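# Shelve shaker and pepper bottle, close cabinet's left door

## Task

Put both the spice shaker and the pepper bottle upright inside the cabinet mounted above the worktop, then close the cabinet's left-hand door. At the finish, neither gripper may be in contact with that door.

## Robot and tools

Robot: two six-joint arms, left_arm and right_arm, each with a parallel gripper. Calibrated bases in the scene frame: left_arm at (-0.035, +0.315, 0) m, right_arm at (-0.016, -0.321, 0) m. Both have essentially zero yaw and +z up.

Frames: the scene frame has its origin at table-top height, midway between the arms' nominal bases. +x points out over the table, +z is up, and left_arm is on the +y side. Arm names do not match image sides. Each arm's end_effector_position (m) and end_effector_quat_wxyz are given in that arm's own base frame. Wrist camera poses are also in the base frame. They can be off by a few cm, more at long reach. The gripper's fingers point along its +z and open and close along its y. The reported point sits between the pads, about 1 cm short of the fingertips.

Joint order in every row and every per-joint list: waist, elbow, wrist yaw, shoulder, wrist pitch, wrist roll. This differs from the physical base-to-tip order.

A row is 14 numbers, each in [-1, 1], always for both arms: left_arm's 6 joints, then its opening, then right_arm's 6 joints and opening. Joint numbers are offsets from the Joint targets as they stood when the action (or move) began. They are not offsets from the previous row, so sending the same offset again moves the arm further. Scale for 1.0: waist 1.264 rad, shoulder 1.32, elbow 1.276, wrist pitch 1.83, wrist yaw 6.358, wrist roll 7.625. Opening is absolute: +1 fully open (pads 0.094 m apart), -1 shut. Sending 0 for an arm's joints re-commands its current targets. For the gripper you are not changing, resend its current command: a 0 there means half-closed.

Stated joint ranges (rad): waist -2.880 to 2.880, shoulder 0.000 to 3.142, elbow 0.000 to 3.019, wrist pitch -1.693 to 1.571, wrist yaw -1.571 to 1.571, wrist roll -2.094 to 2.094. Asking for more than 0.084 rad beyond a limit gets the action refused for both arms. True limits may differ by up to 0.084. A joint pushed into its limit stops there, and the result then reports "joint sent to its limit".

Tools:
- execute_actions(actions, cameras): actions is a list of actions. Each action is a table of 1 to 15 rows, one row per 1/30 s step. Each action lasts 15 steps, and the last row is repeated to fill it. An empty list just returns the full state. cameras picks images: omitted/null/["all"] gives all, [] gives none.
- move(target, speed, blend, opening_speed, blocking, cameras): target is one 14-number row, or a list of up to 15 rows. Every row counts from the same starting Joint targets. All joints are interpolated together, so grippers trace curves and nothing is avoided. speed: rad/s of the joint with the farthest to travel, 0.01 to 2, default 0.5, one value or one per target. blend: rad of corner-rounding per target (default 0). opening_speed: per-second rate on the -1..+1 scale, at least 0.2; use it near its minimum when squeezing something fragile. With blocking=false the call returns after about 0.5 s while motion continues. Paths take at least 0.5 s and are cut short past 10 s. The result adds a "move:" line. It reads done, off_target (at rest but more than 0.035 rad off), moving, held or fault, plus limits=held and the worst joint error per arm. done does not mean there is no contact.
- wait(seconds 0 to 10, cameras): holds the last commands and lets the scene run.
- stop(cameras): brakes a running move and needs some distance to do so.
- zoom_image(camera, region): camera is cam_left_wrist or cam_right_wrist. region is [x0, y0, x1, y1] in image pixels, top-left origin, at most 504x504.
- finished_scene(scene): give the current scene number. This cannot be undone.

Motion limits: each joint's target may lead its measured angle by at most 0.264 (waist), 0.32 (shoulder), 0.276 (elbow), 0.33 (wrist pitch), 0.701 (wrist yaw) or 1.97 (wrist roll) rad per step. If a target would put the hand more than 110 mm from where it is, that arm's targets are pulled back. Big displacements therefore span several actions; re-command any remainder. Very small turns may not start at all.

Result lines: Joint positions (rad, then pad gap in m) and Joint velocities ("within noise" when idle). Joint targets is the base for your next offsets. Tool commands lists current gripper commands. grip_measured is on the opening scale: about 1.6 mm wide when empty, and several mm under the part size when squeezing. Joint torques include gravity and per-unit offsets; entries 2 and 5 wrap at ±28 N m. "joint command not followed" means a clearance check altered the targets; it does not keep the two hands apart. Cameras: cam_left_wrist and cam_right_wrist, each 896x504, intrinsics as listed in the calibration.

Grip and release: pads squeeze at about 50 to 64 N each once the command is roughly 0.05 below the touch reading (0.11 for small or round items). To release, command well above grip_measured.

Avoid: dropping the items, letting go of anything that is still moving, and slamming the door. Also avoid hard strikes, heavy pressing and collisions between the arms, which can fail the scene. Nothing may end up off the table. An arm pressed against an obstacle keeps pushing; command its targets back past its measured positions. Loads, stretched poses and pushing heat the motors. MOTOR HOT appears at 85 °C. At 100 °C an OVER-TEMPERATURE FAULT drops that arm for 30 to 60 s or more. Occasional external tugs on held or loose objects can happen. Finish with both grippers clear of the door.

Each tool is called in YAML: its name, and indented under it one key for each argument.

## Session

execute_actions:
  actions: []

Scene clock: 0.00 s.
left_arm: end_effector_position=(+0.1589, -0.4255, +0.3519) grip_measured=+1.000 end_effector_quat_wxyz=(+0.687, +0.167, +0.707, +0.018) | right_arm: end_effector_position=(+0.4637, -0.0246, +0.1281) grip_measured=+1.000 end_effector_quat_wxyz=(-0.025, -0.157, +0.987, +0.010)
Joint names: [waist, elbow, wrist yaw, shoulder, wrist pitch, wrist roll]
Joint positions: left_arm=[-1.593 0.89 -1.379 1.231 0.051 -0.026 0.094] | right_arm=[-0.056 1.3 -0.01 1.646 -1.278 -0.37 0.094]
Joint velocities: within noise
Joint torques (N m): no reading
Motor temperatures (°C): left_arm=[27 27 24 29 26 23 25] | right_arm=[23 26 26 25 26 22 25]
Heat: left arm: hottest shoulder 29 °C; right arm: hottest elbow 26 °C.
Joint targets: left_arm=[-1.593 0.910 -1.379 1.235 0.053 -0.026] | right_arm=[-0.056 1.326 -0.010 1.642 -1.277 -0.370]
Tool commands: left_gripper/opening=+1.0 right_gripper/opening=+1.0
camera_calibration:
cam_left_wrist: T_world_to_cam=[[-0.28155, -0.953748, -0.105329, -0.338955], [-0.674843, 0.274851, -0.684867, 0.486259], [0.682141, -0.121744, -0.721015, 0.218509], [0, 0, 0, 1]] pos_world=[0.083662, -0.430324, 0.454869]
cam_right_wrist: T_world_to_cam=[[0.427681, -0.903597, 0.0245287, -0.234755], [-0.63658, -0.281813, 0.717877, 0.2161], [-0.641759, -0.322637, -0.695738, 0.505334], [0, 0, 0, 1]] pos_world=[0.562268, 0.0118158, 0.202205]

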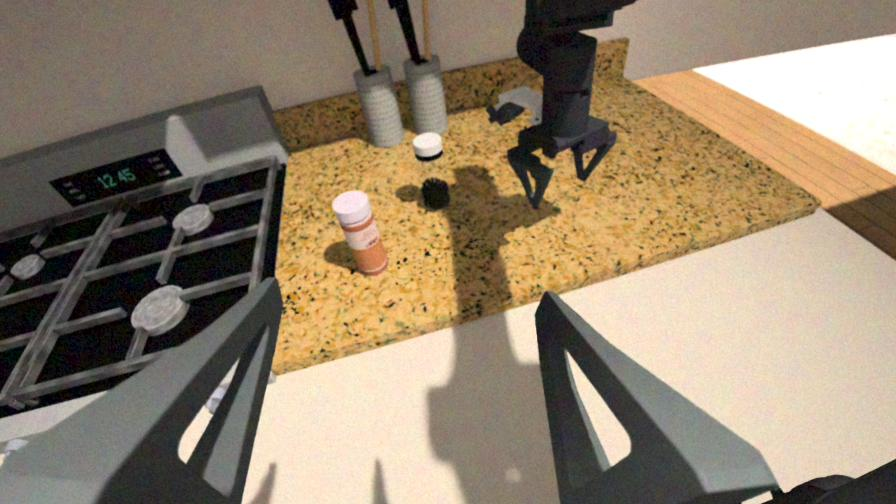

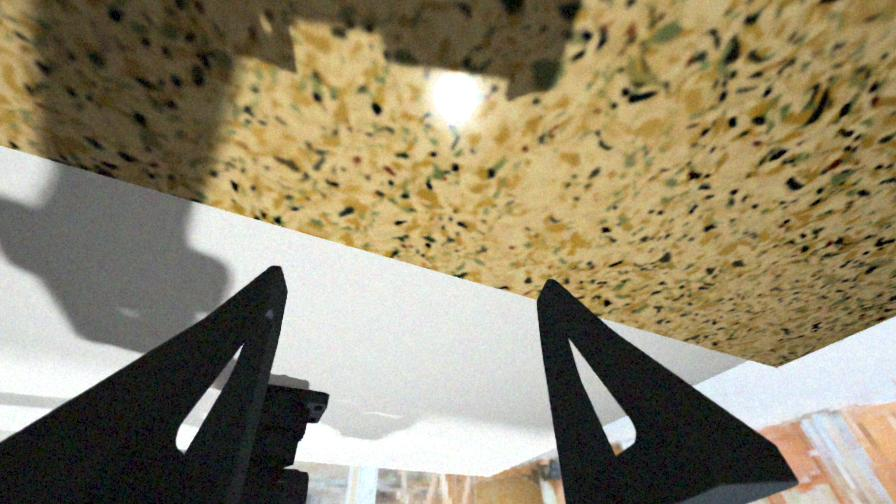

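move:
  target: [0.9676,-0.0071,0.2169,-0.1030,0.2448,0.0034,-0.277, 0.2421,-0.5690,0.0016,-0.6530,0.9055,0.0485,1.0]
  speed: 1.2

Scene clock: 3.27 s.
left_arm: end_effector_position=(+0.4871, -0.1915, +0.4827) grip_measured=-0.274 end_effector_quat_wxyz=(+0.781, +0.109, +0.596, -0.151) | right_arm: end_effector_position=(+0.4083, +0.0974, +0.4184) grip_measured=+1.000 end_effector_quat_wxyz=(+0.761, -0.079, +0.637, +0.087)
Joint positions: left_arm=[-0.374 0.89 -0.002 1.107 0.487 -0.009 0.034] | right_arm=[0.234 0.599 -0.003 0.786 0.362 -0.01 0.094]
Joint torques (N m): left_arm=[1.44 11.37 0.09 -6.12 1.98 0.23] | right_arm=[0.85 11.69 0.14 -3.25 2.47 0.16]
Joint targets: left_arm=[-0.370 0.900 0.000 1.099 0.501 0.000] | right_arm=[0.250 0.600 0.000 0.780 0.380 -0.001]
move: done
camera_calibration:
cam_left_wrist: T_world_to_cam=[[-0.464493, -0.875647, 0.132244, -0.0202533], [-0.451447, 0.105663, -0.88602, 0.688865], [0.761868, -0.471251, -0.444388, -0.121827], [0, 0, 0, 1]]
cam_right_wrist: T_world_to_cam=[[0.153556, -0.980345, 0.123872, -0.0301051], [-0.52098, -0.186841, -0.832869, 0.599209], [0.839643, 0.0633571, -0.53943, 0.00321409], [0, 0, 0, 1]]

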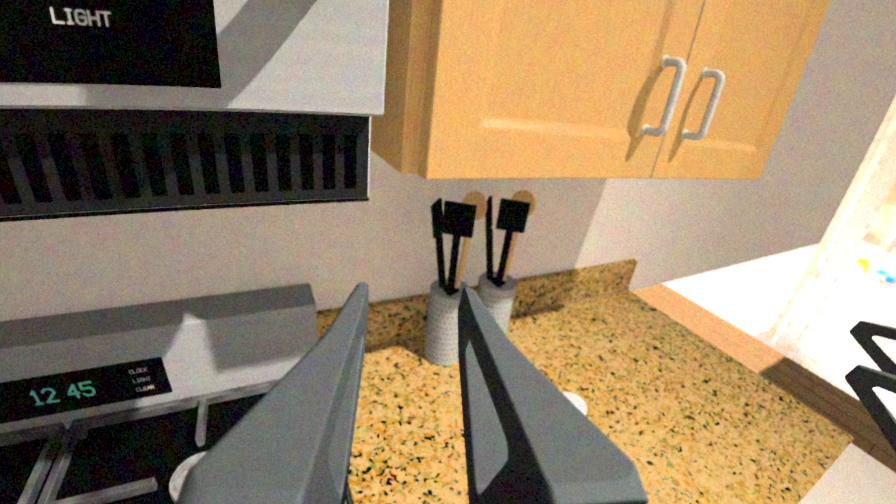

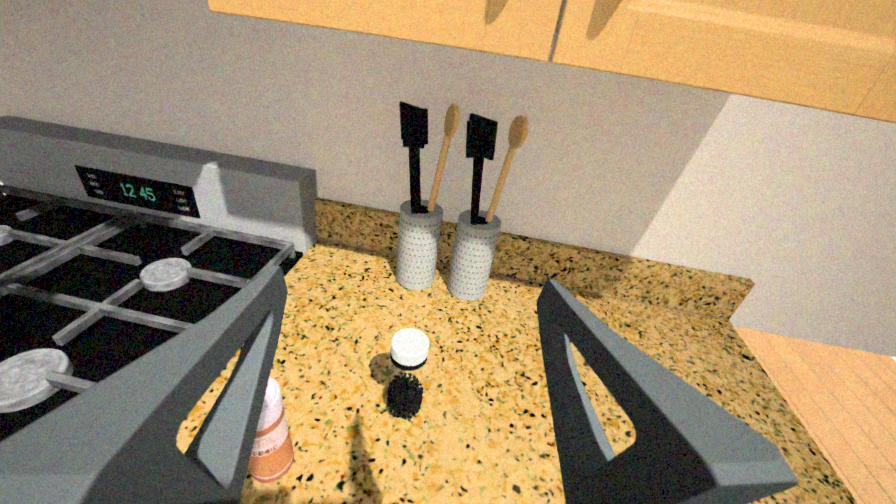

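move:
  target:
    - [-0.3861,0.8127,-0.0908,0.5644,-0.1836,0.0219,-0.277, -0.0419,-0.2038,0,0.0409,0.0071,0,0.6]
    - [-0.3718,0.9984,-0.0876,0.6644,-0.2443,0.0195,-0.277, -0.0419,-0.0047,0,0.7803,0.4464,0,0.6]
  speed: [1.2, 1.0]
  blend: [0.1, 0]

Scene clock: 9.33 s.
left_arm: end_effector_position=(+0.6056, -0.5503, +0.5772) grip_measured=-0.274 end_effector_quat_wxyz=(+0.769, +0.094, +0.625, -0.098) | right_arm: end_effector_position=(+0.5328, +0.1158, +0.1080) grip_measured=+0.603 end_effector_quat_wxyz=(+0.682, -0.082, +0.723, +0.071)
Joint positions: left_arm=[-0.849 2.122 -0.559 1.945 0.062 0.151 0.034] | right_arm=[0.214 0.564 -0.003 1.802 1.179 -0.01 0.075]
Joint torques (N m): left_arm=[2.02 15.05 0.15 -14.51 1.02 0.11] | right_arm=[-1.32 7.75 0.13 -11.28 2.65 0.2]
Joint targets: left_arm=[-0.840 2.175 -0.557 1.976 0.053 0.149] | right_arm=[0.197 0.594 0.000 1.810 1.197 -0.001]
move: off_target (left_arm); left_arm: the elbow is farthest, 0.052 rad from its target
camera_calibration:
cam_left_wrist: T_world_to_cam=[[-0.365237, -0.924597, 0.108271, -0.365066], [-0.509316, 0.101116, -0.854618, 0.87843], [0.779229, -0.367283, -0.507843, -0.255864], [0, 0, 0, 1]]
cam_right_wrist: T_world_to_cam=[[0.163907, -0.9768, 0.137826, -0.000100714], [-0.699251, -0.213595, -0.682221, 0.490787], [0.695832, 0.0154456, -0.718038, -0.168452], [0, 0, 0, 1]]

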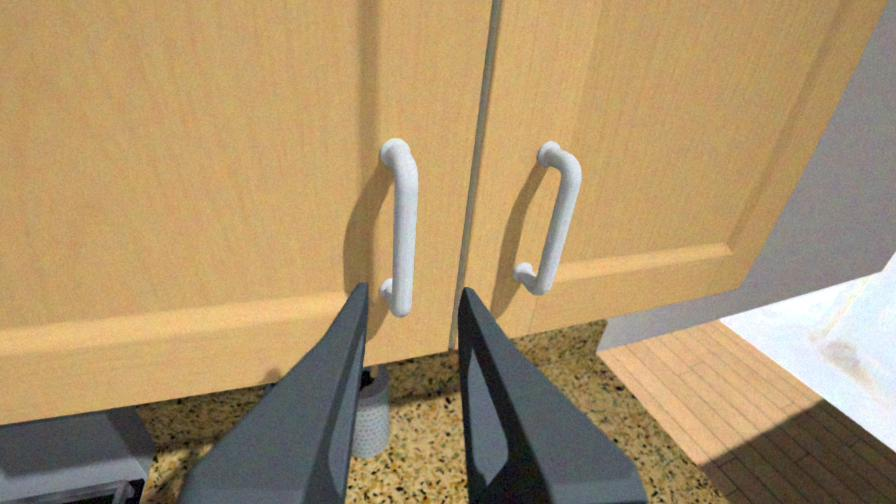

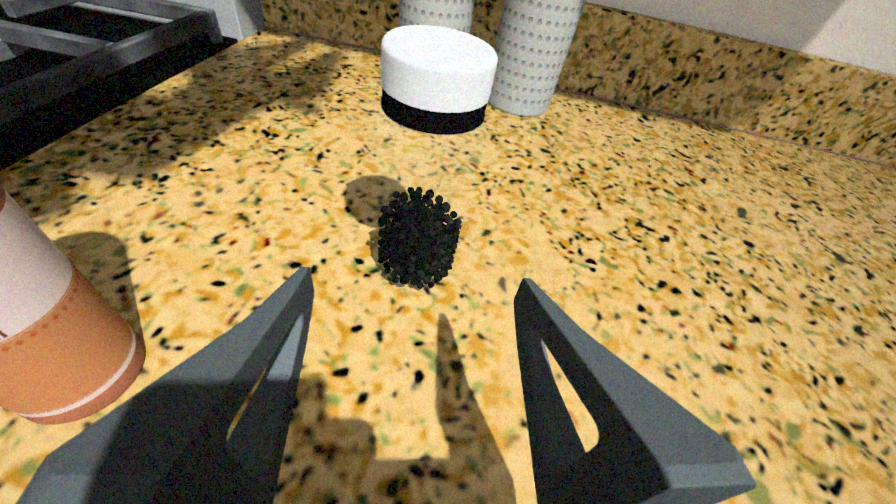

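move:
  target:
    - [0.0289,0.2077,0.0055,0.1178,-0.0645,-0.0025,-0.277, -0.0079,0.1904,0,0.0902,-0.0738,0,0.45]
    - [0.0289,0.2077,0.0055,0.1178,-0.0645,-0.0025,-0.95, -0.0079,0.1904,0,0.0902,-0.0738,0,-0.35]
    - [0.0206,0.0674,0.0101,0.0432,-0.0301,-0.0031,-0.95, -0.0079,0.1904,0,0.0523,-0.0738,0,-0.35]
    - [0.0166,-0.2335,0.0363,-0.1530,0.0279,-0.0095,-0.95, 0.0894,0.0517,0,-0.5371,-0.4344,0,-0.35]
    - [0.0467,-0.4796,0.0752,-0.3462,0.0530,-0.0178,-0.95, 0.0894,0.0517,0,-0.5371,-0.4344,0,-0.35]
    - [0.1361,-0.6481,0.1250,-0.5045,0.0601,-0.0281,-0.95, 0.0894,0.0517,0,-0.5371,-0.4344,0,-0.35]
    - [0.2939,-0.7453,0.1872,-0.6053,0.0836,-0.0439,-0.95, 0.0894,0.0517,0,-0.5371,-0.4344,0,-0.35]
    - [0.4794,-0.7766,0.2502,-0.6129,0.1962,-0.0741,-0.95, 0.0894,0.8276,0,-0.4192,-0.8634,0,-0.35]
  speed: [0.5,0.5,0.3,0.8,0.7,0.7,0.7,1.0]
  blend: [0,0,0.02,0.05,0.05,0.05,0.05,0]
  opening_speed: 0.9

Scene clock: 19.17 s.
left_arm: end_effector_position=(+0.4256, -0.2563, +0.5797) grip_measured=-0.805 end_effector_quat_wxyz=(+0.610, +0.370, +0.507, -0.484) | right_arm: end_effector_position=(+0.5525, +0.1676, +0.6196) grip_measured=+0.081 end_effector_quat_wxyz=(+0.678, -0.110, +0.720, +0.099)
Joint positions: left_arm=[-0.242 1.202 1.021 1.186 0.401 -0.403 0.009] | right_arm=[0.295 1.587 -0.002 1.259 -0.389 -0.007 0.051]
Joint torques (N m): left_arm=[1.67 8.58 0.27 -7.82 1.4 -0.01] | right_arm=[0.97 16.99 0.09 -10.58 2.09 0.14]
Joint targets: left_arm=[-0.234 1.184 1.034 1.167 0.412 -0.416] | right_arm=[0.310 1.650 0.000 1.257 -0.383 -0.001]
move: off_target (right_arm); target 2's new numbers were sent with left_arm's elbow 0.052 rad from that target; right_arm: the elbow is farthest, 0.063 rad from its target
camera_calibration:
cam_left_wrist: T_world_to_cam=[[-0.974044, -0.151478, 0.168203, 0.263235], [-0.220466, 0.466433, -0.856641, 0.730954], [0.0513069, -0.87149, -0.487723, 0.162517], [0, 0, 0, 1]]
cam_right_wrist: T_world_to_cam=[[0.24144, -0.960875, 0.135743, -0.0674605], [-0.681989, -0.267524, -0.680678, 0.863246], [0.690361, 0.071768, -0.719897, 0.179193], [0, 0, 0, 1]]

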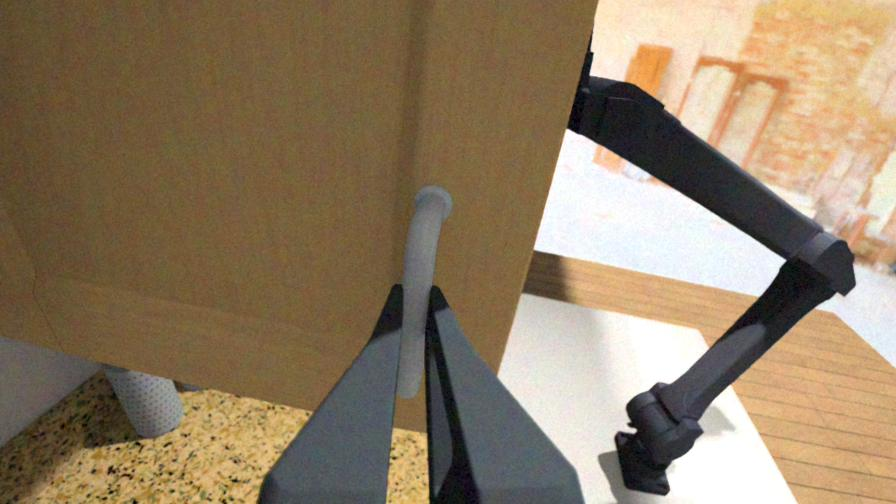

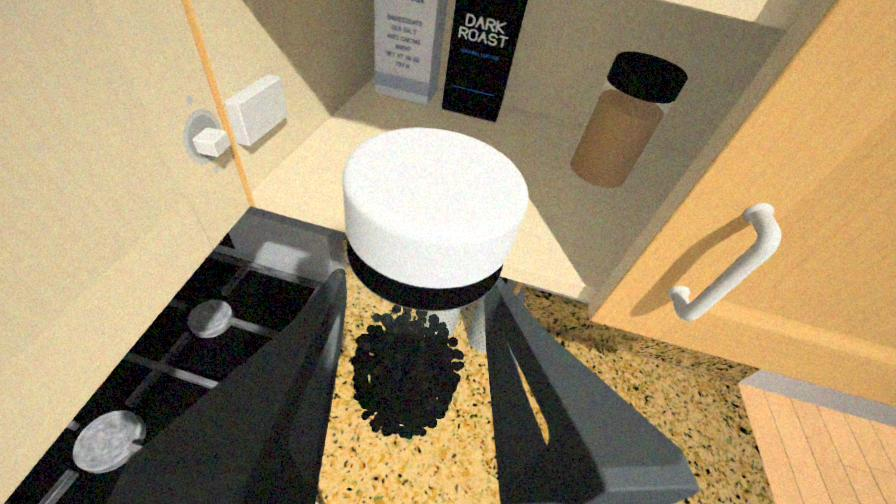

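move:
  target:
    - [0,0,0,0,0,0,-0.95, 0.0119,0.4545,0,0.4030,-0.0240,0,-0.35]
    - [0,0,0,0,0,0,-0.95, 0.0119,0.4545,0,0.4587,0.0246,0,-0.35]
  speed: [0.7, 0.1]
  blend: [0.02, 0]
  cameras: ["cam_right_wrist"]

Scene clock: 22.83 s.
left_arm: end_effector_position=(+0.4256, -0.2563, +0.5797) grip_measured=-0.805 end_effector_quat_wxyz=(+0.610, +0.370, +0.507, -0.484) | right_arm: end_effector_position=(+0.7568, +0.2433, +0.5875) grip_measured=+0.081 end_effector_quat_wxyz=(+0.684, -0.115, +0.713, +0.105)
Joint positions: left_arm=[-0.242 1.202 1.021 1.186 0.402 -0.403 0.009] | right_arm=[0.311 2.156 -0.002 1.836 -0.363 -0.007 0.051]
Joint torques (N m): left_arm=[1.85 8.57 0.26 -7.88 1.43 0] | right_arm=[1.61 18.07 0.03 -17.14 2.95 0.12]
Joint targets: left_arm=[-0.234 1.184 1.034 1.167 0.412 -0.416] | right_arm=[0.325 2.230 0.000 1.863 -0.338 -0.001]
move: off_target (right_arm); right_arm: the elbow is farthest, 0.074 rad from its target
camera_calibration:
cam_right_wrist: T_world_to_cam=[[0.25486, -0.957528, 0.134857, -0.0501607], [-0.66578, -0.274901, -0.693662, 0.998151], [0.701273, 0.0870014, -0.707564, -0.00962449], [0, 0, 0, 1]]
Images, in order: cam_right_wrist.

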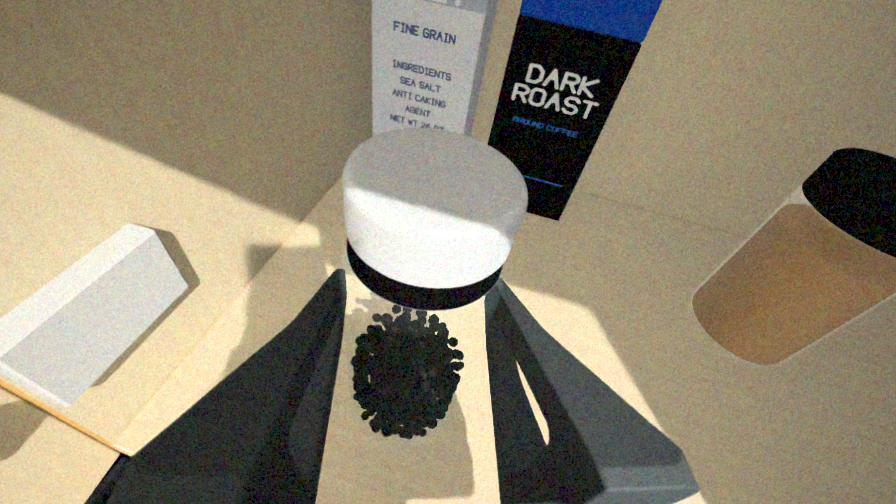

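move:
  target: [0,0,0,0,0,0,-0.95, 0,0,0,0.0227,0.0164,0,-0.35]
  speed: 0.1
  cameras: ["cam_right_wrist"]

Scene clock: 24.00 s.
left_arm: end_effector_position=(+0.4256, -0.2563, +0.5797) grip_measured=-0.805 end_effector_quat_wxyz=(+0.610, +0.370, +0.507, -0.484) | right_arm: end_effector_position=(+0.7616, +0.2455, +0.5916) grip_measured=+0.081 end_effector_quat_wxyz=(+0.695, -0.114, +0.702, +0.107)
Joint positions: left_arm=[-0.242 1.202 1.021 1.186 0.402 -0.403 0.009] | right_arm=[0.312 2.163 -0.002 1.848 -0.325 -0.007 0.051]
Joint torques (N m): left_arm=[1.96 8.61 0.27 -7.71 1.44 0] | right_arm=[1.2 17.54 0.1 -15.03 2.59 0.16]
Joint targets: left_arm=[-0.234 1.184 1.034 1.167 0.412 -0.416] | right_arm=[0.325 2.230 0.000 1.892 -0.308 -0.001]
move: off_target (right_arm); right_arm: the elbow is farthest, 0.067 rad from its target
camera_calibration:
cam_right_wrist: T_world_to_cam=[[0.251406, -0.958683, 0.133123, -0.0458954], [-0.643548, -0.268305, -0.716839, 0.999888], [0.722939, 0.0945466, -0.684412, -0.0423724], [0, 0, 0, 1]]
Images, in order: cam_right_wrist.

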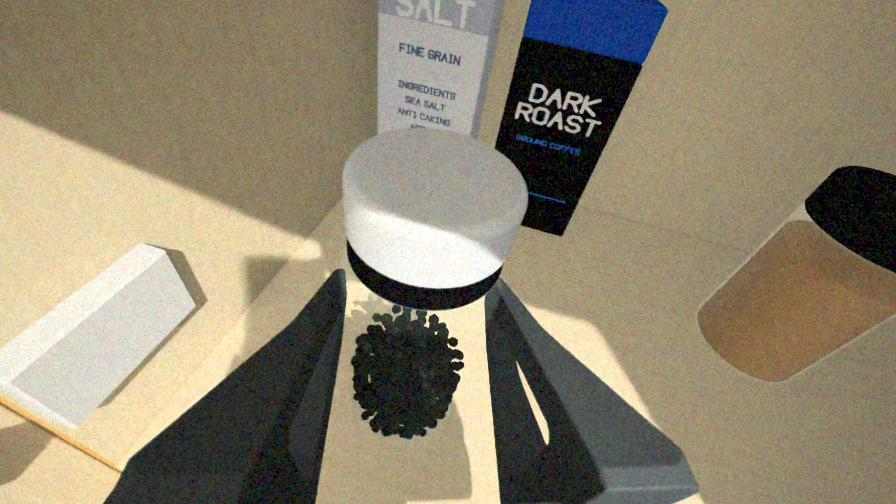

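move:
  target: [0,0,0,0,0,0,-0.95, 0,0,0,0,-0.0317,0,-0.35]
  speed: 0.12
  cameras: ["cam_right_wrist"]

Scene clock: 25.33 s.
left_arm: end_effector_position=(+0.4256, -0.2563, +0.5797) grip_measured=-0.805 end_effector_quat_wxyz=(+0.610, +0.370, +0.507, -0.484) | right_arm: end_effector_position=(+0.7609, +0.2453, +0.5891) grip_measured=+0.081 end_effector_quat_wxyz=(+0.689, -0.115, +0.708, +0.106)
Joint positions: left_arm=[-0.242 1.202 1.021 1.186 0.402 -0.403 0.009] | right_arm=[0.312 2.168 -0.002 1.848 -0.349 -0.007 0.051]
Joint torques (N m): left_arm=[1.85 8.59 0.27 -7.82 1.47 -0.01] | right_arm=[1.2 17.11 0.11 -14.8 1.16 0.19]
Joint targets: left_arm=[-0.234 1.184 1.034 1.167 0.412 -0.416] | right_arm=[0.325 2.230 0.000 1.892 -0.366 -0.001]
move: off_target (right_arm); right_arm: the elbow is farthest, 0.062 rad from its target
camera_calibration:
cam_right_wrist: T_world_to_cam=[[0.253686, -0.957948, 0.134088, -0.0480904], [-0.655673, -0.272216, -0.704266, 1.00039], [0.711151, 0.0907443, -0.697158, -0.0261319], [0, 0, 0, 1]]
Images, in order: cam_right_wrist.

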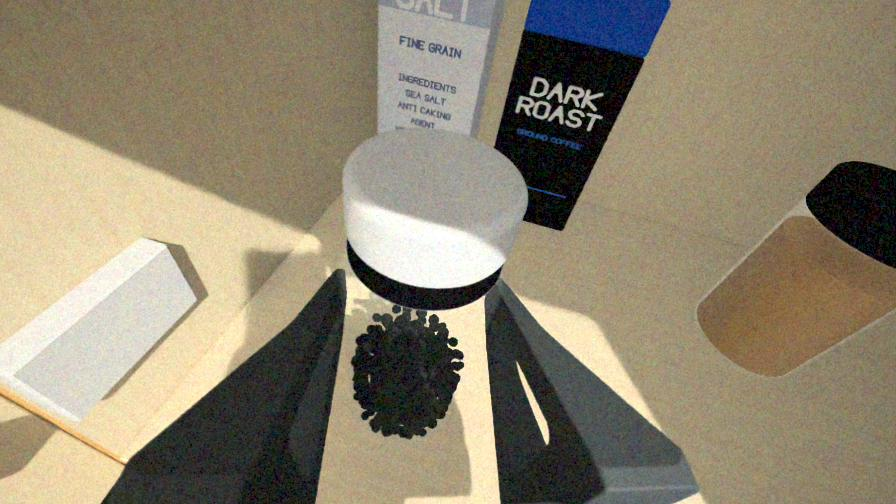

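move:
  target:
    - [0,0,0,0,0,0,-0.95, 0,0,0,0,0,0,0.45]
    - [0,0,0,0,0,0,-0.95, 0,-0.0517,0,-0.0227,0,0,0.45]
    - [0,0,0,0,0,0,-0.95, 0,-0.5368,0,-0.4561,0.0317,0,0.45]
    - [0,0,0,0,0,0,-0.95, 0,-0.9169,0,-0.6530,0.2546,0,0.45]
  speed: [0.5,0.3,0.7,1.0]
  blend: [0,0.01,0.1,0]
  opening_speed: 0.9
  cameras: ["cam_right_wrist"]

Scene clock: 29.93 s.
left_arm: end_effector_position=(+0.4256, -0.2563, +0.5797) grip_measured=-0.805 end_effector_quat_wxyz=(+0.610, +0.370, +0.507, -0.484) | right_arm: end_effector_position=(+0.4914, +0.1604, +0.5214) grip_measured=+0.447 end_effector_quat_wxyz=(+0.732, -0.109, +0.663, +0.114)
Joint positions: left_arm=[-0.242 1.202 1.021 1.186 0.402 -0.403 0.009] | right_arm=[0.315 1.059 -0.003 1.044 0.081 -0.008 0.068]
Joint torques (N m): left_arm=[1.85 8.66 0.27 -7.53 1.42 0] | right_arm=[1.26 11.64 0.07 -8.18 2.47 0.2]
Motor temperatures (°C): left_arm=[27 32 24 31 26 23 26] | right_arm=[23 31 26 26 27 22 25]
Heat: left arm: hottest elbow 32 °C; right arm: hottest elbow 31 °C.
Joint targets: left_arm=[-0.234 1.184 1.034 1.167 0.412 -0.416] | right_arm=[0.325 1.060 0.000 1.031 0.100 -0.001]
move: done
camera_calibration:
cam_right_wrist: T_world_to_cam=[[0.242083, -0.961869, 0.127295, -0.0421299], [-0.565549, -0.246492, -0.787017, 0.747672], [0.788385, 0.118532, -0.603655, 0.034859], [0, 0, 0, 1]]
Images, in order: cam_right_wrist.

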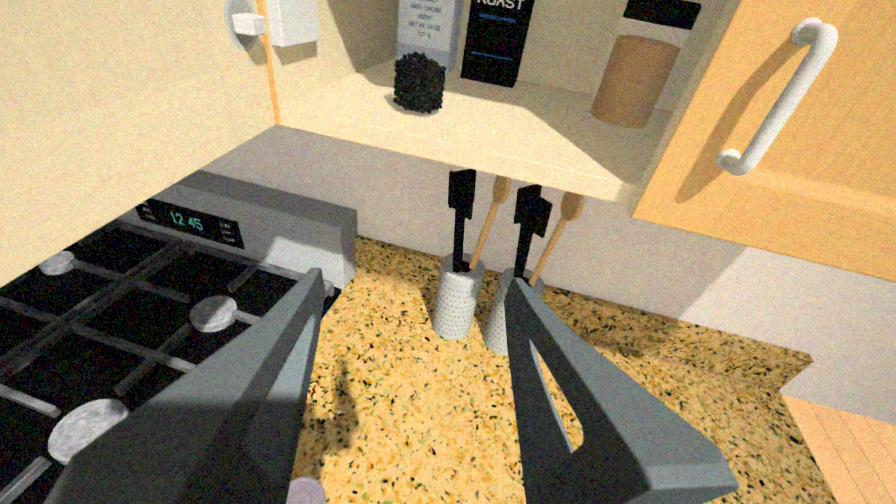

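move:
  target:
    - [0,0,0,0,0,0,-0.95, 0.1448,-0.5643,0,-0.1492,0.1601,0,0.6]
    - [0,0,0,0,0,0,-0.95, 0.1448,-0.5266,0,0.5311,0.6667,0,0.6]
  speed: [1.2, 1.0]
  blend: [0.15, 0]
  cameras: ["cam_right_wrist"]

Scene clock: 32.53 s.
left_arm: end_effector_position=(+0.4256, -0.2563, +0.5797) grip_measured=-0.805 end_effector_quat_wxyz=(+0.610, +0.370, +0.507, -0.484) | right_arm: end_effector_position=(+0.4162, +0.2227, +0.1076) grip_measured=+0.597 end_effector_quat_wxyz=(+0.667, -0.180, +0.704, +0.165)
Joint positions: left_arm=[-0.242 1.202 1.021 1.186 0.402 -0.403 0.009] | right_arm=[0.492 0.363 -0.002 1.721 1.301 -0.008 0.075]
Joint torques (N m): left_arm=[1.79 8.61 0.28 -7.53 1.44 0.01] | right_arm=[1.14 6.46 0.11 -7.71 2.58 0.21]
Joint targets: left_arm=[-0.234 1.184 1.034 1.167 0.412 -0.416] | right_arm=[0.508 0.388 0.000 1.732 1.320 -0.001]
move: done
camera_calibration:
cam_right_wrist: T_world_to_cam=[[0.42405, -0.895333, 0.136237, -0.00276149], [-0.613021, -0.3945, -0.684525, 0.436536], [0.666624, 0.206756, -0.716146, -0.119912], [0, 0, 0, 1]]
Images, in order: cam_right_wrist.

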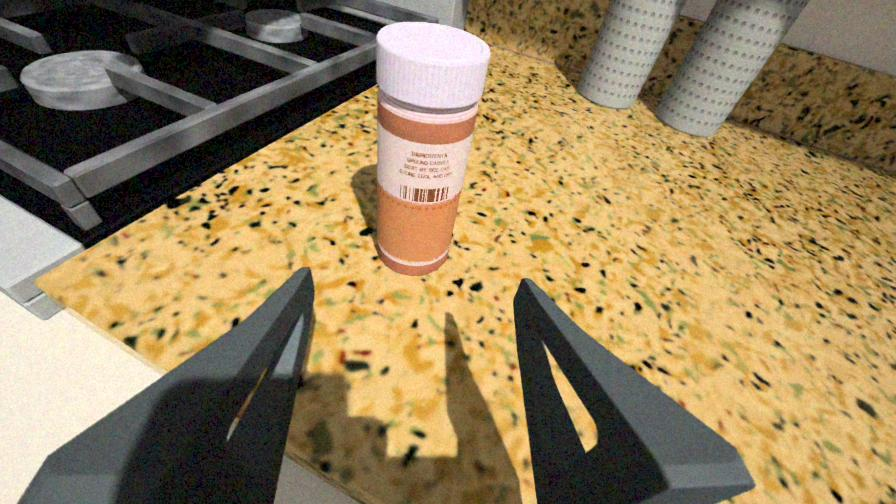

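move:
  target:
    - [0,0,0,0,0,0,-0.95, -0.003,0.2045,0,0.0841,-0.0858,0,0.45]
    - [0,0,0,0,0,0,-0.95, -0.003,0.2045,0,0.0841,-0.0858,0,-0.4]
    - [0,0,0,0,0,0,-0.95, -0.003,0.2045,0,0.0462,-0.0858,0,-0.4]
    - [0,0,0,0,0,0,-0.95, -0.269,0.2132,0,-0.4780,-0.5016,0,-0.4]
    - [0,0,0,0,0,0,-0.95, -0.269,0.9890,0,-0.3602,-0.9306,0,-0.4]
  speed: [0.5,0.5,0.3,0.9,1.0]
  blend: [0,0,0.02,0.1,0]
  opening_speed: 0.9
  cameras: ["cam_right_wrist"]

Scene clock: 38.63 s.
left_arm: end_effector_position=(+0.4256, -0.2563, +0.5797) grip_measured=-0.805 end_effector_quat_wxyz=(+0.610, +0.370, +0.507, -0.484) | right_arm: end_effector_position=(+0.5632, +0.1024, +0.6304) grip_measured=-0.016 end_effector_quat_wxyz=(+0.691, -0.068, +0.717, +0.060)
Joint positions: left_arm=[-0.242 1.202 1.021 1.186 0.402 -0.403 0.009] | right_arm=[0.18 1.594 -0.001 1.25 -0.382 -0.008 0.046]
Joint torques (N m): left_arm=[1.79 8.58 0.27 -7.77 1.44 0] | right_arm=[-0.44 16.36 0 -8.94 1.91 0.18]
Joint targets: left_arm=[-0.234 1.184 1.034 1.167 0.412 -0.416] | right_arm=[0.168 1.650 0.000 1.256 -0.383 0.000]
move: off_target (right_arm); right_arm: the elbow is farthest, 0.056 rad from its target
camera_calibration:
cam_right_wrist: T_world_to_cam=[[0.126023, -0.982793, 0.135045, -0.0665245], [-0.69298, -0.184623, -0.696917, 0.868363], [0.709857, -0.00575568, -0.704322, 0.171306], [0, 0, 0, 1]]
Images, in order: cam_right_wrist.

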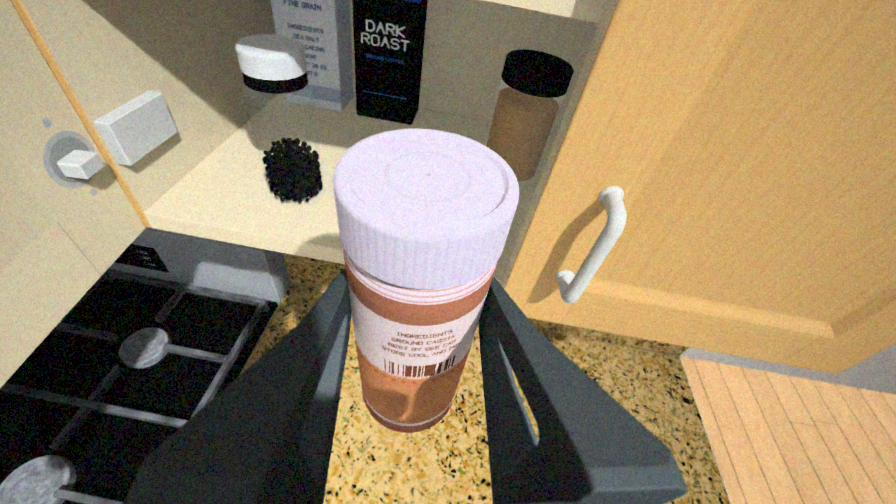

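move:
  target:
    - [0,0,0,0,0,0,-0.95, 0,0.3793,0,0.3515,-0.0118,0,-0.4]
    - [0,0,0,0,0,0,-0.95, 0,0.3793,0,0.4076,0.0366,0,-0.4]
  speed: [0.7, 0.1]
  blend: [0.02, 0]
  cameras: ["cam_right_wrist"]

Scene clock: 41.23 s.
left_arm: end_effector_position=(+0.4256, -0.2563, +0.5797) grip_measured=-0.805 end_effector_quat_wxyz=(+0.610, +0.370, +0.507, -0.484) | right_arm: end_effector_position=(+0.7608, +0.1384, +0.5973) grip_measured=-0.397 end_effector_quat_wxyz=(+0.695, -0.067, +0.713, +0.060)
Joint positions: left_arm=[-0.242 1.202 1.021 1.186 0.402 -0.403 0.009] | right_arm=[0.18 2.077 0 1.77 -0.334 -0.008 0.028]
Joint torques (N m): left_arm=[1.79 8.57 0.27 -8 1.43 0] | right_arm=[-0.79 16.49 -0.05 -16.21 2.55 0.2]
Joint targets: left_arm=[-0.234 1.184 1.034 1.167 0.412 -0.416] | right_arm=[0.168 2.134 0.000 1.794 -0.316 0.000]
move: off_target (right_arm); right_arm: the elbow is farthest, 0.057 rad from its target
camera_calibration:
cam_right_wrist: T_world_to_cam=[[0.123979, -0.983143, 0.134384, -0.0496064], [-0.684362, -0.182785, -0.70586, 0.987422], [0.718525, -0.00445546, -0.695487, -0.00409678], [0, 0, 0, 1]]
Images, in order: cam_right_wrist.

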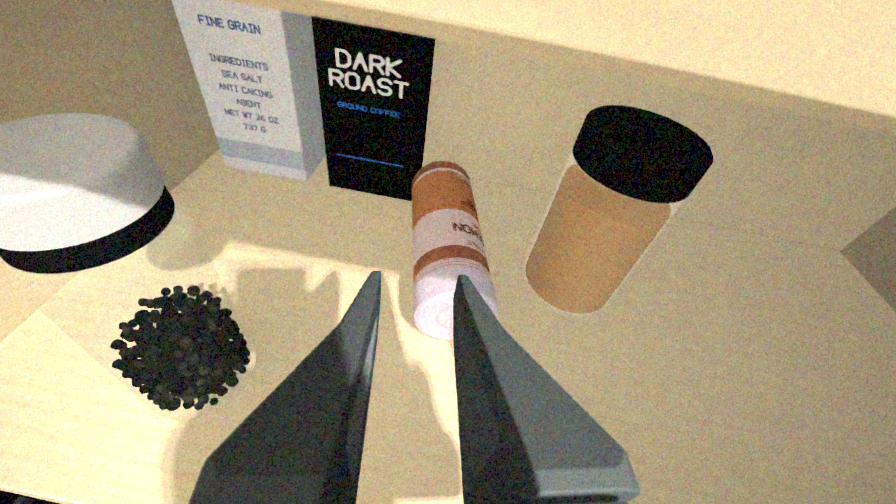

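move:
  target: [0,0,0,0,0,0,-0.95, -0.0166,-0.0815,0,-0.0106,-0.0623,0,0.6]
  speed: 0.3
  opening_speed: 1.2
  cameras: ["cam_right_wrist"]

Scene clock: 44.90 s.
left_arm: end_effector_position=(+0.4256, -0.2563, +0.5797) grip_measured=-0.805 end_effector_quat_wxyz=(+0.610, +0.370, +0.507, -0.484) | right_arm: end_effector_position=(+0.7547, +0.1337, +0.5781) grip_measured=+0.596 end_effector_quat_wxyz=(+0.667, -0.068, +0.740, +0.056)
Joint positions: left_arm=[-0.242 1.202 1.021 1.186 0.402 -0.403 0.009] | right_arm=[0.176 2.052 -0.001 1.752 -0.404 -0.008 0.075]
Joint torques (N m): left_arm=[1.96 8.51 0.27 -7.71 1.43 0] | right_arm=[-2.61 9.31 0.01 -15.68 0.98 0.16]
Joint targets: left_arm=[-0.234 1.184 1.034 1.167 0.412 -0.416] | right_arm=[0.147 2.030 0.000 1.780 -0.430 0.000]
move: done
camera_calibration:
cam_right_wrist: T_world_to_cam=[[0.130248, -0.981809, 0.138155, -0.0579013], [-0.736806, -0.189087, -0.649125, 0.976473], [0.66344, -0.0172463, -0.748031, 0.060629], [0, 0, 0, 1]]
Images, in order: cam_right_wrist.

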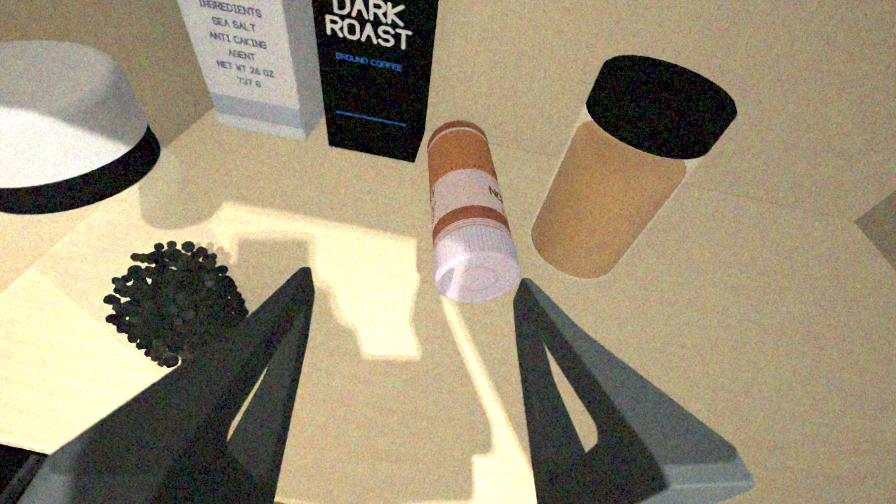

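move:
  target: [0,0,0,0,0,0,-0.95, -0.0174,-0.0313,0,-0.0091,-0.0098,0,0.45]
  speed: 0.3
  cameras: ["cam_right_wrist"]

Scene clock: 46.83 s.
left_arm: end_effector_position=(+0.4256, -0.2563, +0.5797) grip_measured=-0.805 end_effector_quat_wxyz=(+0.610, +0.370, +0.507, -0.484) | right_arm: end_effector_position=(+0.7658, +0.1054, +0.5204) grip_measured=+0.453 end_effector_quat_wxyz=(+0.624, -0.057, +0.778, +0.042)
Joint positions: left_arm=[-0.242 1.202 1.021 1.186 0.402 -0.403 0.009] | right_arm=[0.137 1.985 -0.002 1.762 -0.442 -0.007 0.068]
Joint torques (N m): left_arm=[1.96 8.61 0.28 -7.71 1.42 0.01] | right_arm=[-1.2 12.11 0.1 -18.61 1.61 0.15]
Joint targets: left_arm=[-0.234 1.184 1.034 1.167 0.412 -0.416] | right_arm=[0.125 1.990 0.000 1.768 -0.448 -0.001]
move: done
camera_calibration:
cam_right_wrist: T_world_to_cam=[[0.109224, -0.983994, 0.140808, -0.0642092], [-0.812442, -0.169989, -0.557711, 0.950201], [0.57272, -0.0534831, -0.818005, 0.119279], [0, 0, 0, 1]]
Images, in order: cam_right_wrist.

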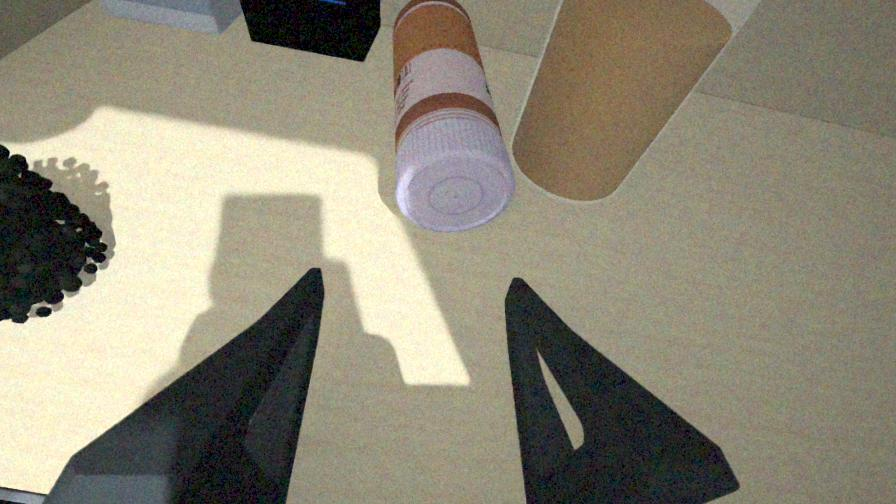

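move:
  target:
    - [0,0,0,0,0,0,-0.95, -0.0198,0,0,0,0,0,0.45]
    - [0,0,0,0,0,0,-0.95, -0.0198,0.2955,0,0.1697,-0.0486,0,0.45]
  speed: [0.2, 0.35]
  cameras: ["cam_right_wrist"]

Scene clock: 50.70 s.
left_arm: end_effector_position=(+0.4256, -0.2563, +0.5797) grip_measured=-0.805 end_effector_quat_wxyz=(+0.610, +0.370, +0.507, -0.484) | right_arm: end_effector_position=(+0.8287, +0.0945, +0.5307) grip_measured=+0.453 end_effector_quat_wxyz=(+0.634, -0.046, +0.771, +0.035)
Joint positions: left_arm=[-0.242 1.202 1.021 1.186 0.402 -0.403 0.009] | right_arm=[0.114 2.306 -0.002 1.971 -0.53 -0.005 0.068]
Joint torques (N m): left_arm=[1.85 8.57 0.28 -7.71 1.43 -0.01] | right_arm=[-1.38 16.62 0.03 -18.84 1.73 0.19]
Joint targets: left_arm=[-0.234 1.184 1.034 1.167 0.412 -0.416] | right_arm=[0.100 2.367 0.000 1.992 -0.537 -0.001]
move: off_target (right_arm); right_arm: the elbow is farthest, 0.061 rad from its target
camera_calibration:
cam_right_wrist: T_world_to_cam=[[0.08261, -0.986941, 0.138288, -0.0596051], [-0.802804, -0.148122, -0.577551, 1.00562], [0.590492, -0.0633063, -0.804556, 0.0701642], [0, 0, 0, 1]]
Images, in order: cam_right_wrist.

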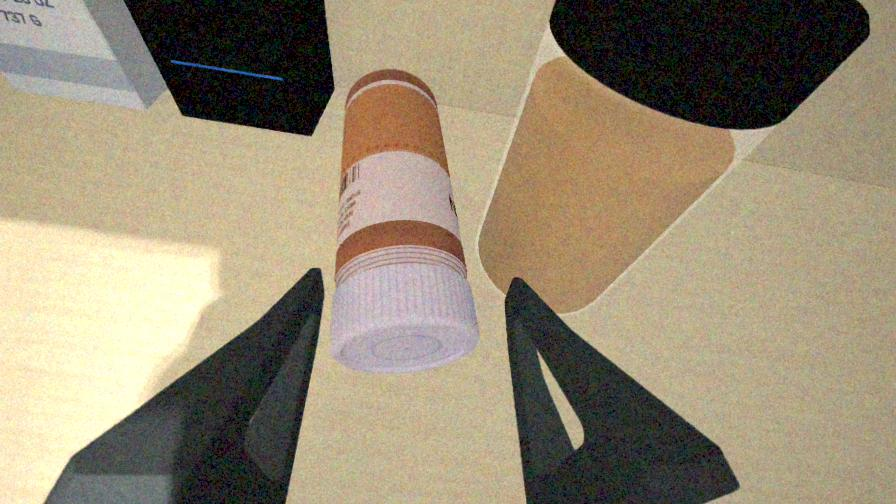

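move:
  target: [0,0,0,0,0,0,-0.95, 0,0,0,0,0,0,-0.35]
  speed: 0.3
  opening_speed: 0.9
  cameras: ["cam_right_wrist"]

Scene clock: 53.37 s.
left_arm: end_effector_position=(+0.4256, -0.2563, +0.5797) grip_measured=-0.805 end_effector_quat_wxyz=(+0.610, +0.370, +0.507, -0.484) | right_arm: end_effector_position=(+0.8287, +0.0945, +0.5309) grip_measured=+0.031 end_effector_quat_wxyz=(+0.634, -0.046, +0.771, +0.035)
Joint positions: left_arm=[-0.242 1.202 1.021 1.186 0.402 -0.403 0.009] | right_arm=[0.114 2.307 -0.002 1.971 -0.53 -0.005 0.048]
Joint torques (N m): left_arm=[1.79 8.57 0.26 -7.88 1.42 0.01] | right_arm=[-1.2 16.81 0.11 -19.14 1.65 0.15]
Joint targets: left_arm=[-0.234 1.184 1.034 1.167 0.412 -0.416] | right_arm=[0.100 2.367 0.000 1.992 -0.537 -0.001]
move: off_target (right_arm); right_arm: the elbow is farthest, 0.060 rad from its target
camera_calibration:
cam_right_wrist: T_world_to_cam=[[0.0825576, -0.986947, 0.138276, -0.0595877], [-0.802585, -0.148097, -0.577862, 1.00571], [0.590797, -0.0632715, -0.804335, 0.0699929], [0, 0, 0, 1]]
Images, in order: cam_right_wrist.

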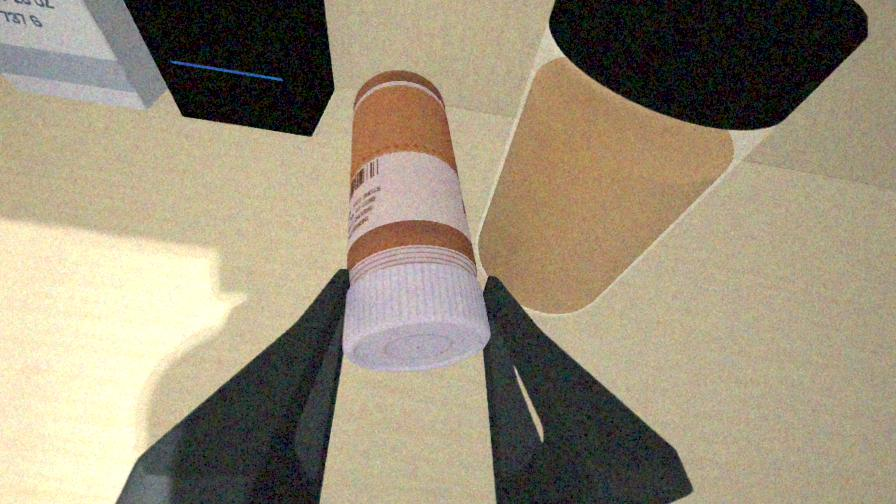

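move:
  target:
    - [0,0,0,0,0,0,-0.95, 0,0,0,-0.0606,-0.0262,0,-0.35]
    - [0,0,0,0,0,0,-0.95, 0.0672,-0.3346,0,-0.2477,0.0448,0,-0.35]
    - [0,0,0,0,0,0,-0.95, 0.0672,-0.5188,0,-0.4114,0.0552,0,-0.35]
    - [0,0,0,0,0,0,-0.95, 0.0672,-0.7132,0,-0.6379,0.0175,0,-0.35]
    - [0,0,0,0,0,0,-0.95, 0.0672,-0.5431,0,-0.1455,-0.5918,0,-0.35]
  speed: [0.25,0.5,0.6,0.7,1.0]
  blend: [0.01,0.04,0.05,0.08,0]
  cameras: ["cam_right_wrist"]

Scene clock: 58.60 s.
left_arm: end_effector_position=(+0.4256, -0.2563, +0.5797) grip_measured=-0.805 end_effector_quat_wxyz=(+0.610, +0.370, +0.507, -0.484) | right_arm: end_effector_position=(+0.7751, +0.1137, +0.5249) grip_measured=+0.031 end_effector_quat_wxyz=(+0.675, -0.140, +0.725, +0.020)
Joint positions: left_arm=[-0.242 1.202 1.021 1.186 0.402 -0.403 0.009] | right_arm=[0.125 1.917 -0.095 1.764 -0.242 -0.169 0.048]
Joint torques (N m): left_arm=[1.79 8.59 0.27 -7.88 1.43 0.01] | right_arm=[1.9 1.98 1.7 -16.85 -3.3 0.86]
Joint targets: left_arm=[-0.234 1.184 1.034 1.167 0.412 -0.416] | right_arm=[0.151 1.813 -0.055 1.780 -0.382 -0.097]
move: off_target (right_arm); right_arm: the wrist pitch is farthest, 1.378 rad from its target
camera_calibration:
cam_right_wrist: T_world_to_cam=[[0.177588, -0.941605, 0.286081, -0.191754], [-0.692958, -0.326061, -0.643035, 0.931532], [0.698765, -0.0840468, -0.710397, -0.0326067], [0, 0, 0, 1]]
Images, in order: cam_right_wrist.

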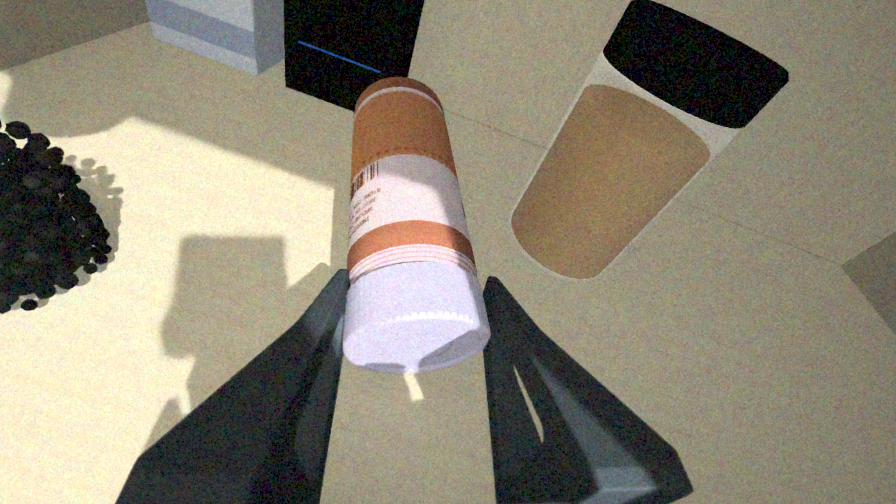

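move:
  target: [0,0,0,0,0,0,-0.95, 0.0229,0.2955,0.0087,0.0606,-0.0257,0.0127,-0.35]
  speed: 0.4

Scene clock: 62.10 s.
left_arm: end_effector_position=(+0.4256, -0.2563, +0.5797) grip_measured=-0.805 end_effector_quat_wxyz=(+0.610, +0.370, +0.507, -0.484) | right_arm: end_effector_position=(+0.7924, +0.1351, +0.5356) grip_measured=+0.031 end_effector_quat_wxyz=(+0.645, -0.069, +0.759, +0.052)
Joint positions: left_arm=[-0.242 1.202 1.021 1.186 0.402 -0.403 0.009] | right_arm=[0.169 2.119 -0.002 1.853 -0.429 -0.011 0.048]
Joint torques (N m): left_arm=[1.9 8.61 0.29 -7.88 1.43 0] | right_arm=[0.73 18.15 0.14 -19.9 1.83 0.2]
Joint targets: left_arm=[-0.234 1.184 1.034 1.167 0.412 -0.416] | right_arm=[0.180 2.190 0.001 1.860 -0.429 0.000]
move: off_target (right_arm); right_arm: the elbow is farthest, 0.071 rad from its target
camera_calibration:
cam_left_wrist: T_world_to_cam=[[-0.974058, -0.151367, 0.168221, 0.263226], [-0.220419, 0.466288, -0.856733, 0.730991], [0.0512417, -0.871587, -0.487556, 0.162457], [0, 0, 0, 1]]
cam_right_wrist: T_world_to_cam=[[0.133627, -0.980572, 0.143604, -0.0613606], [-0.774103, -0.193753, -0.602681, 0.982186], [0.618796, -0.0306302, -0.784954, 0.0607632], [0, 0, 0, 1]]

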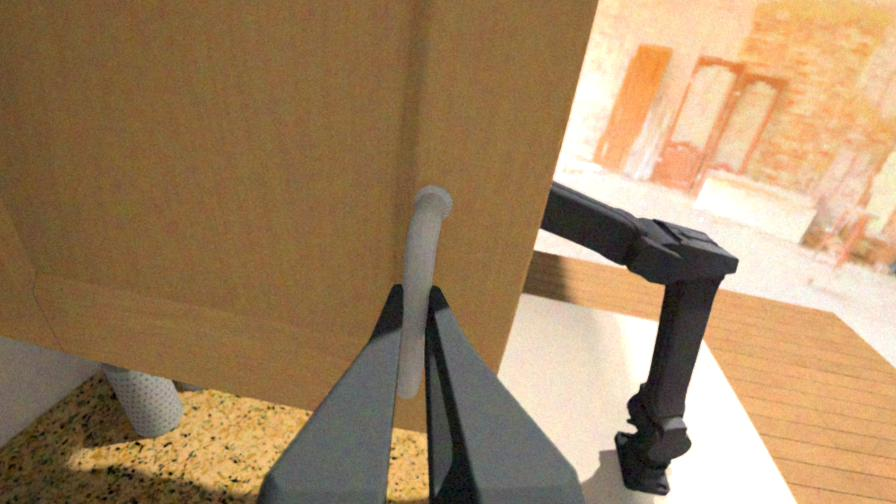

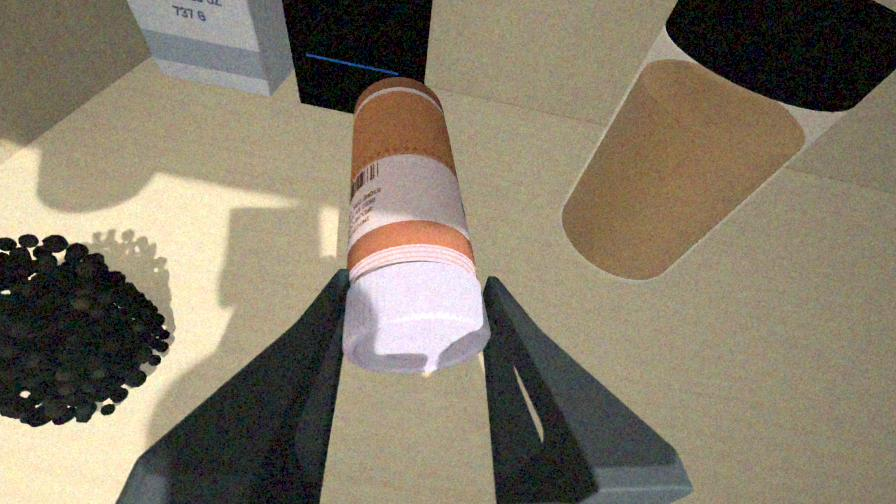

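move:
  target:
    - [0,0,0,0,0,0,-0.95, 0.0158,-0.0517,0,-0.0227,0,0,-0.35]
    - [0,0,0,0,0,0,-0.95, 0.0198,-0.1959,0,-0.1515,0,0,-0.35]
    - [0,0,0,0,0,0,-0.95, 0.0277,-0.3683,0,-0.3106,-0.0033,0,-0.35]
    - [0,0,0,0,0,0,-0.95, 0.0277,-0.5745,0,-0.5379,-0.0415,0,-0.35]
  speed: [0.3,0.4,0.5,0.7]
  blend: [0.01,0.03,0.05,0]
  cameras: ["cam_right_wrist"]

Scene clock: 65.17 s.
left_arm: end_effector_position=(+0.4256, -0.2563, +0.5797) grip_measured=-0.805 end_effector_quat_wxyz=(+0.610, +0.370, +0.507, -0.484) | right_arm: end_effector_position=(+0.5256, +0.1057, +0.5628) grip_measured=+0.031 end_effector_quat_wxyz=(+0.625, -0.081, +0.774, +0.060)
Joint positions: left_arm=[-0.242 1.202 1.021 1.186 0.402 -0.403 0.009] | right_arm=[0.199 1.447 -0.001 1.153 -0.507 -0.01 0.048]
Joint torques (N m): left_arm=[1.9 8.64 0.27 -7.71 1.42 0.01] | right_arm=[1.44 12.3 0.08 -7.65 1.88 0.18]
Joint targets: left_arm=[-0.234 1.184 1.034 1.167 0.412 -0.416] | right_arm=[0.215 1.457 0.001 1.150 -0.505 -0.001]
move: done
camera_calibration:
cam_right_wrist: T_world_to_cam=[[0.168464, -0.975091, 0.144285, -0.0777203], [-0.796714, -0.220887, -0.562545, 0.778576], [0.580403, -0.0201851, -0.81408, 0.281815], [0, 0, 0, 1]]
Images, in order: cam_right_wrist.

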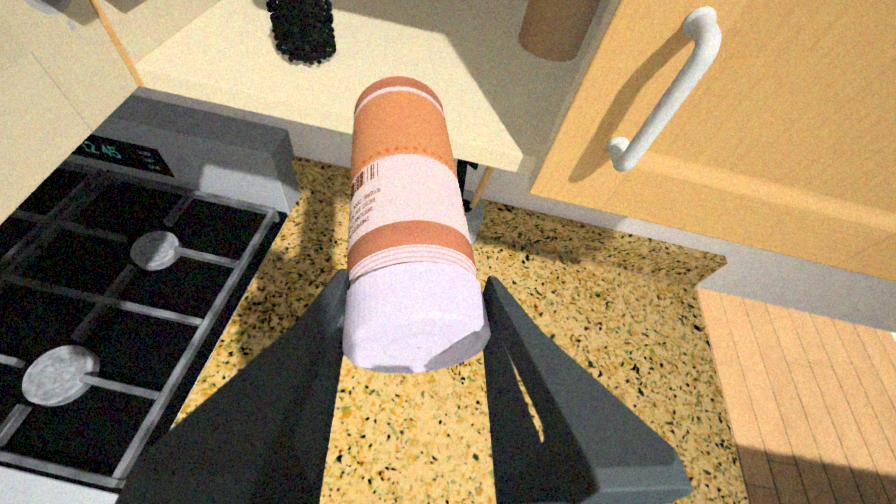

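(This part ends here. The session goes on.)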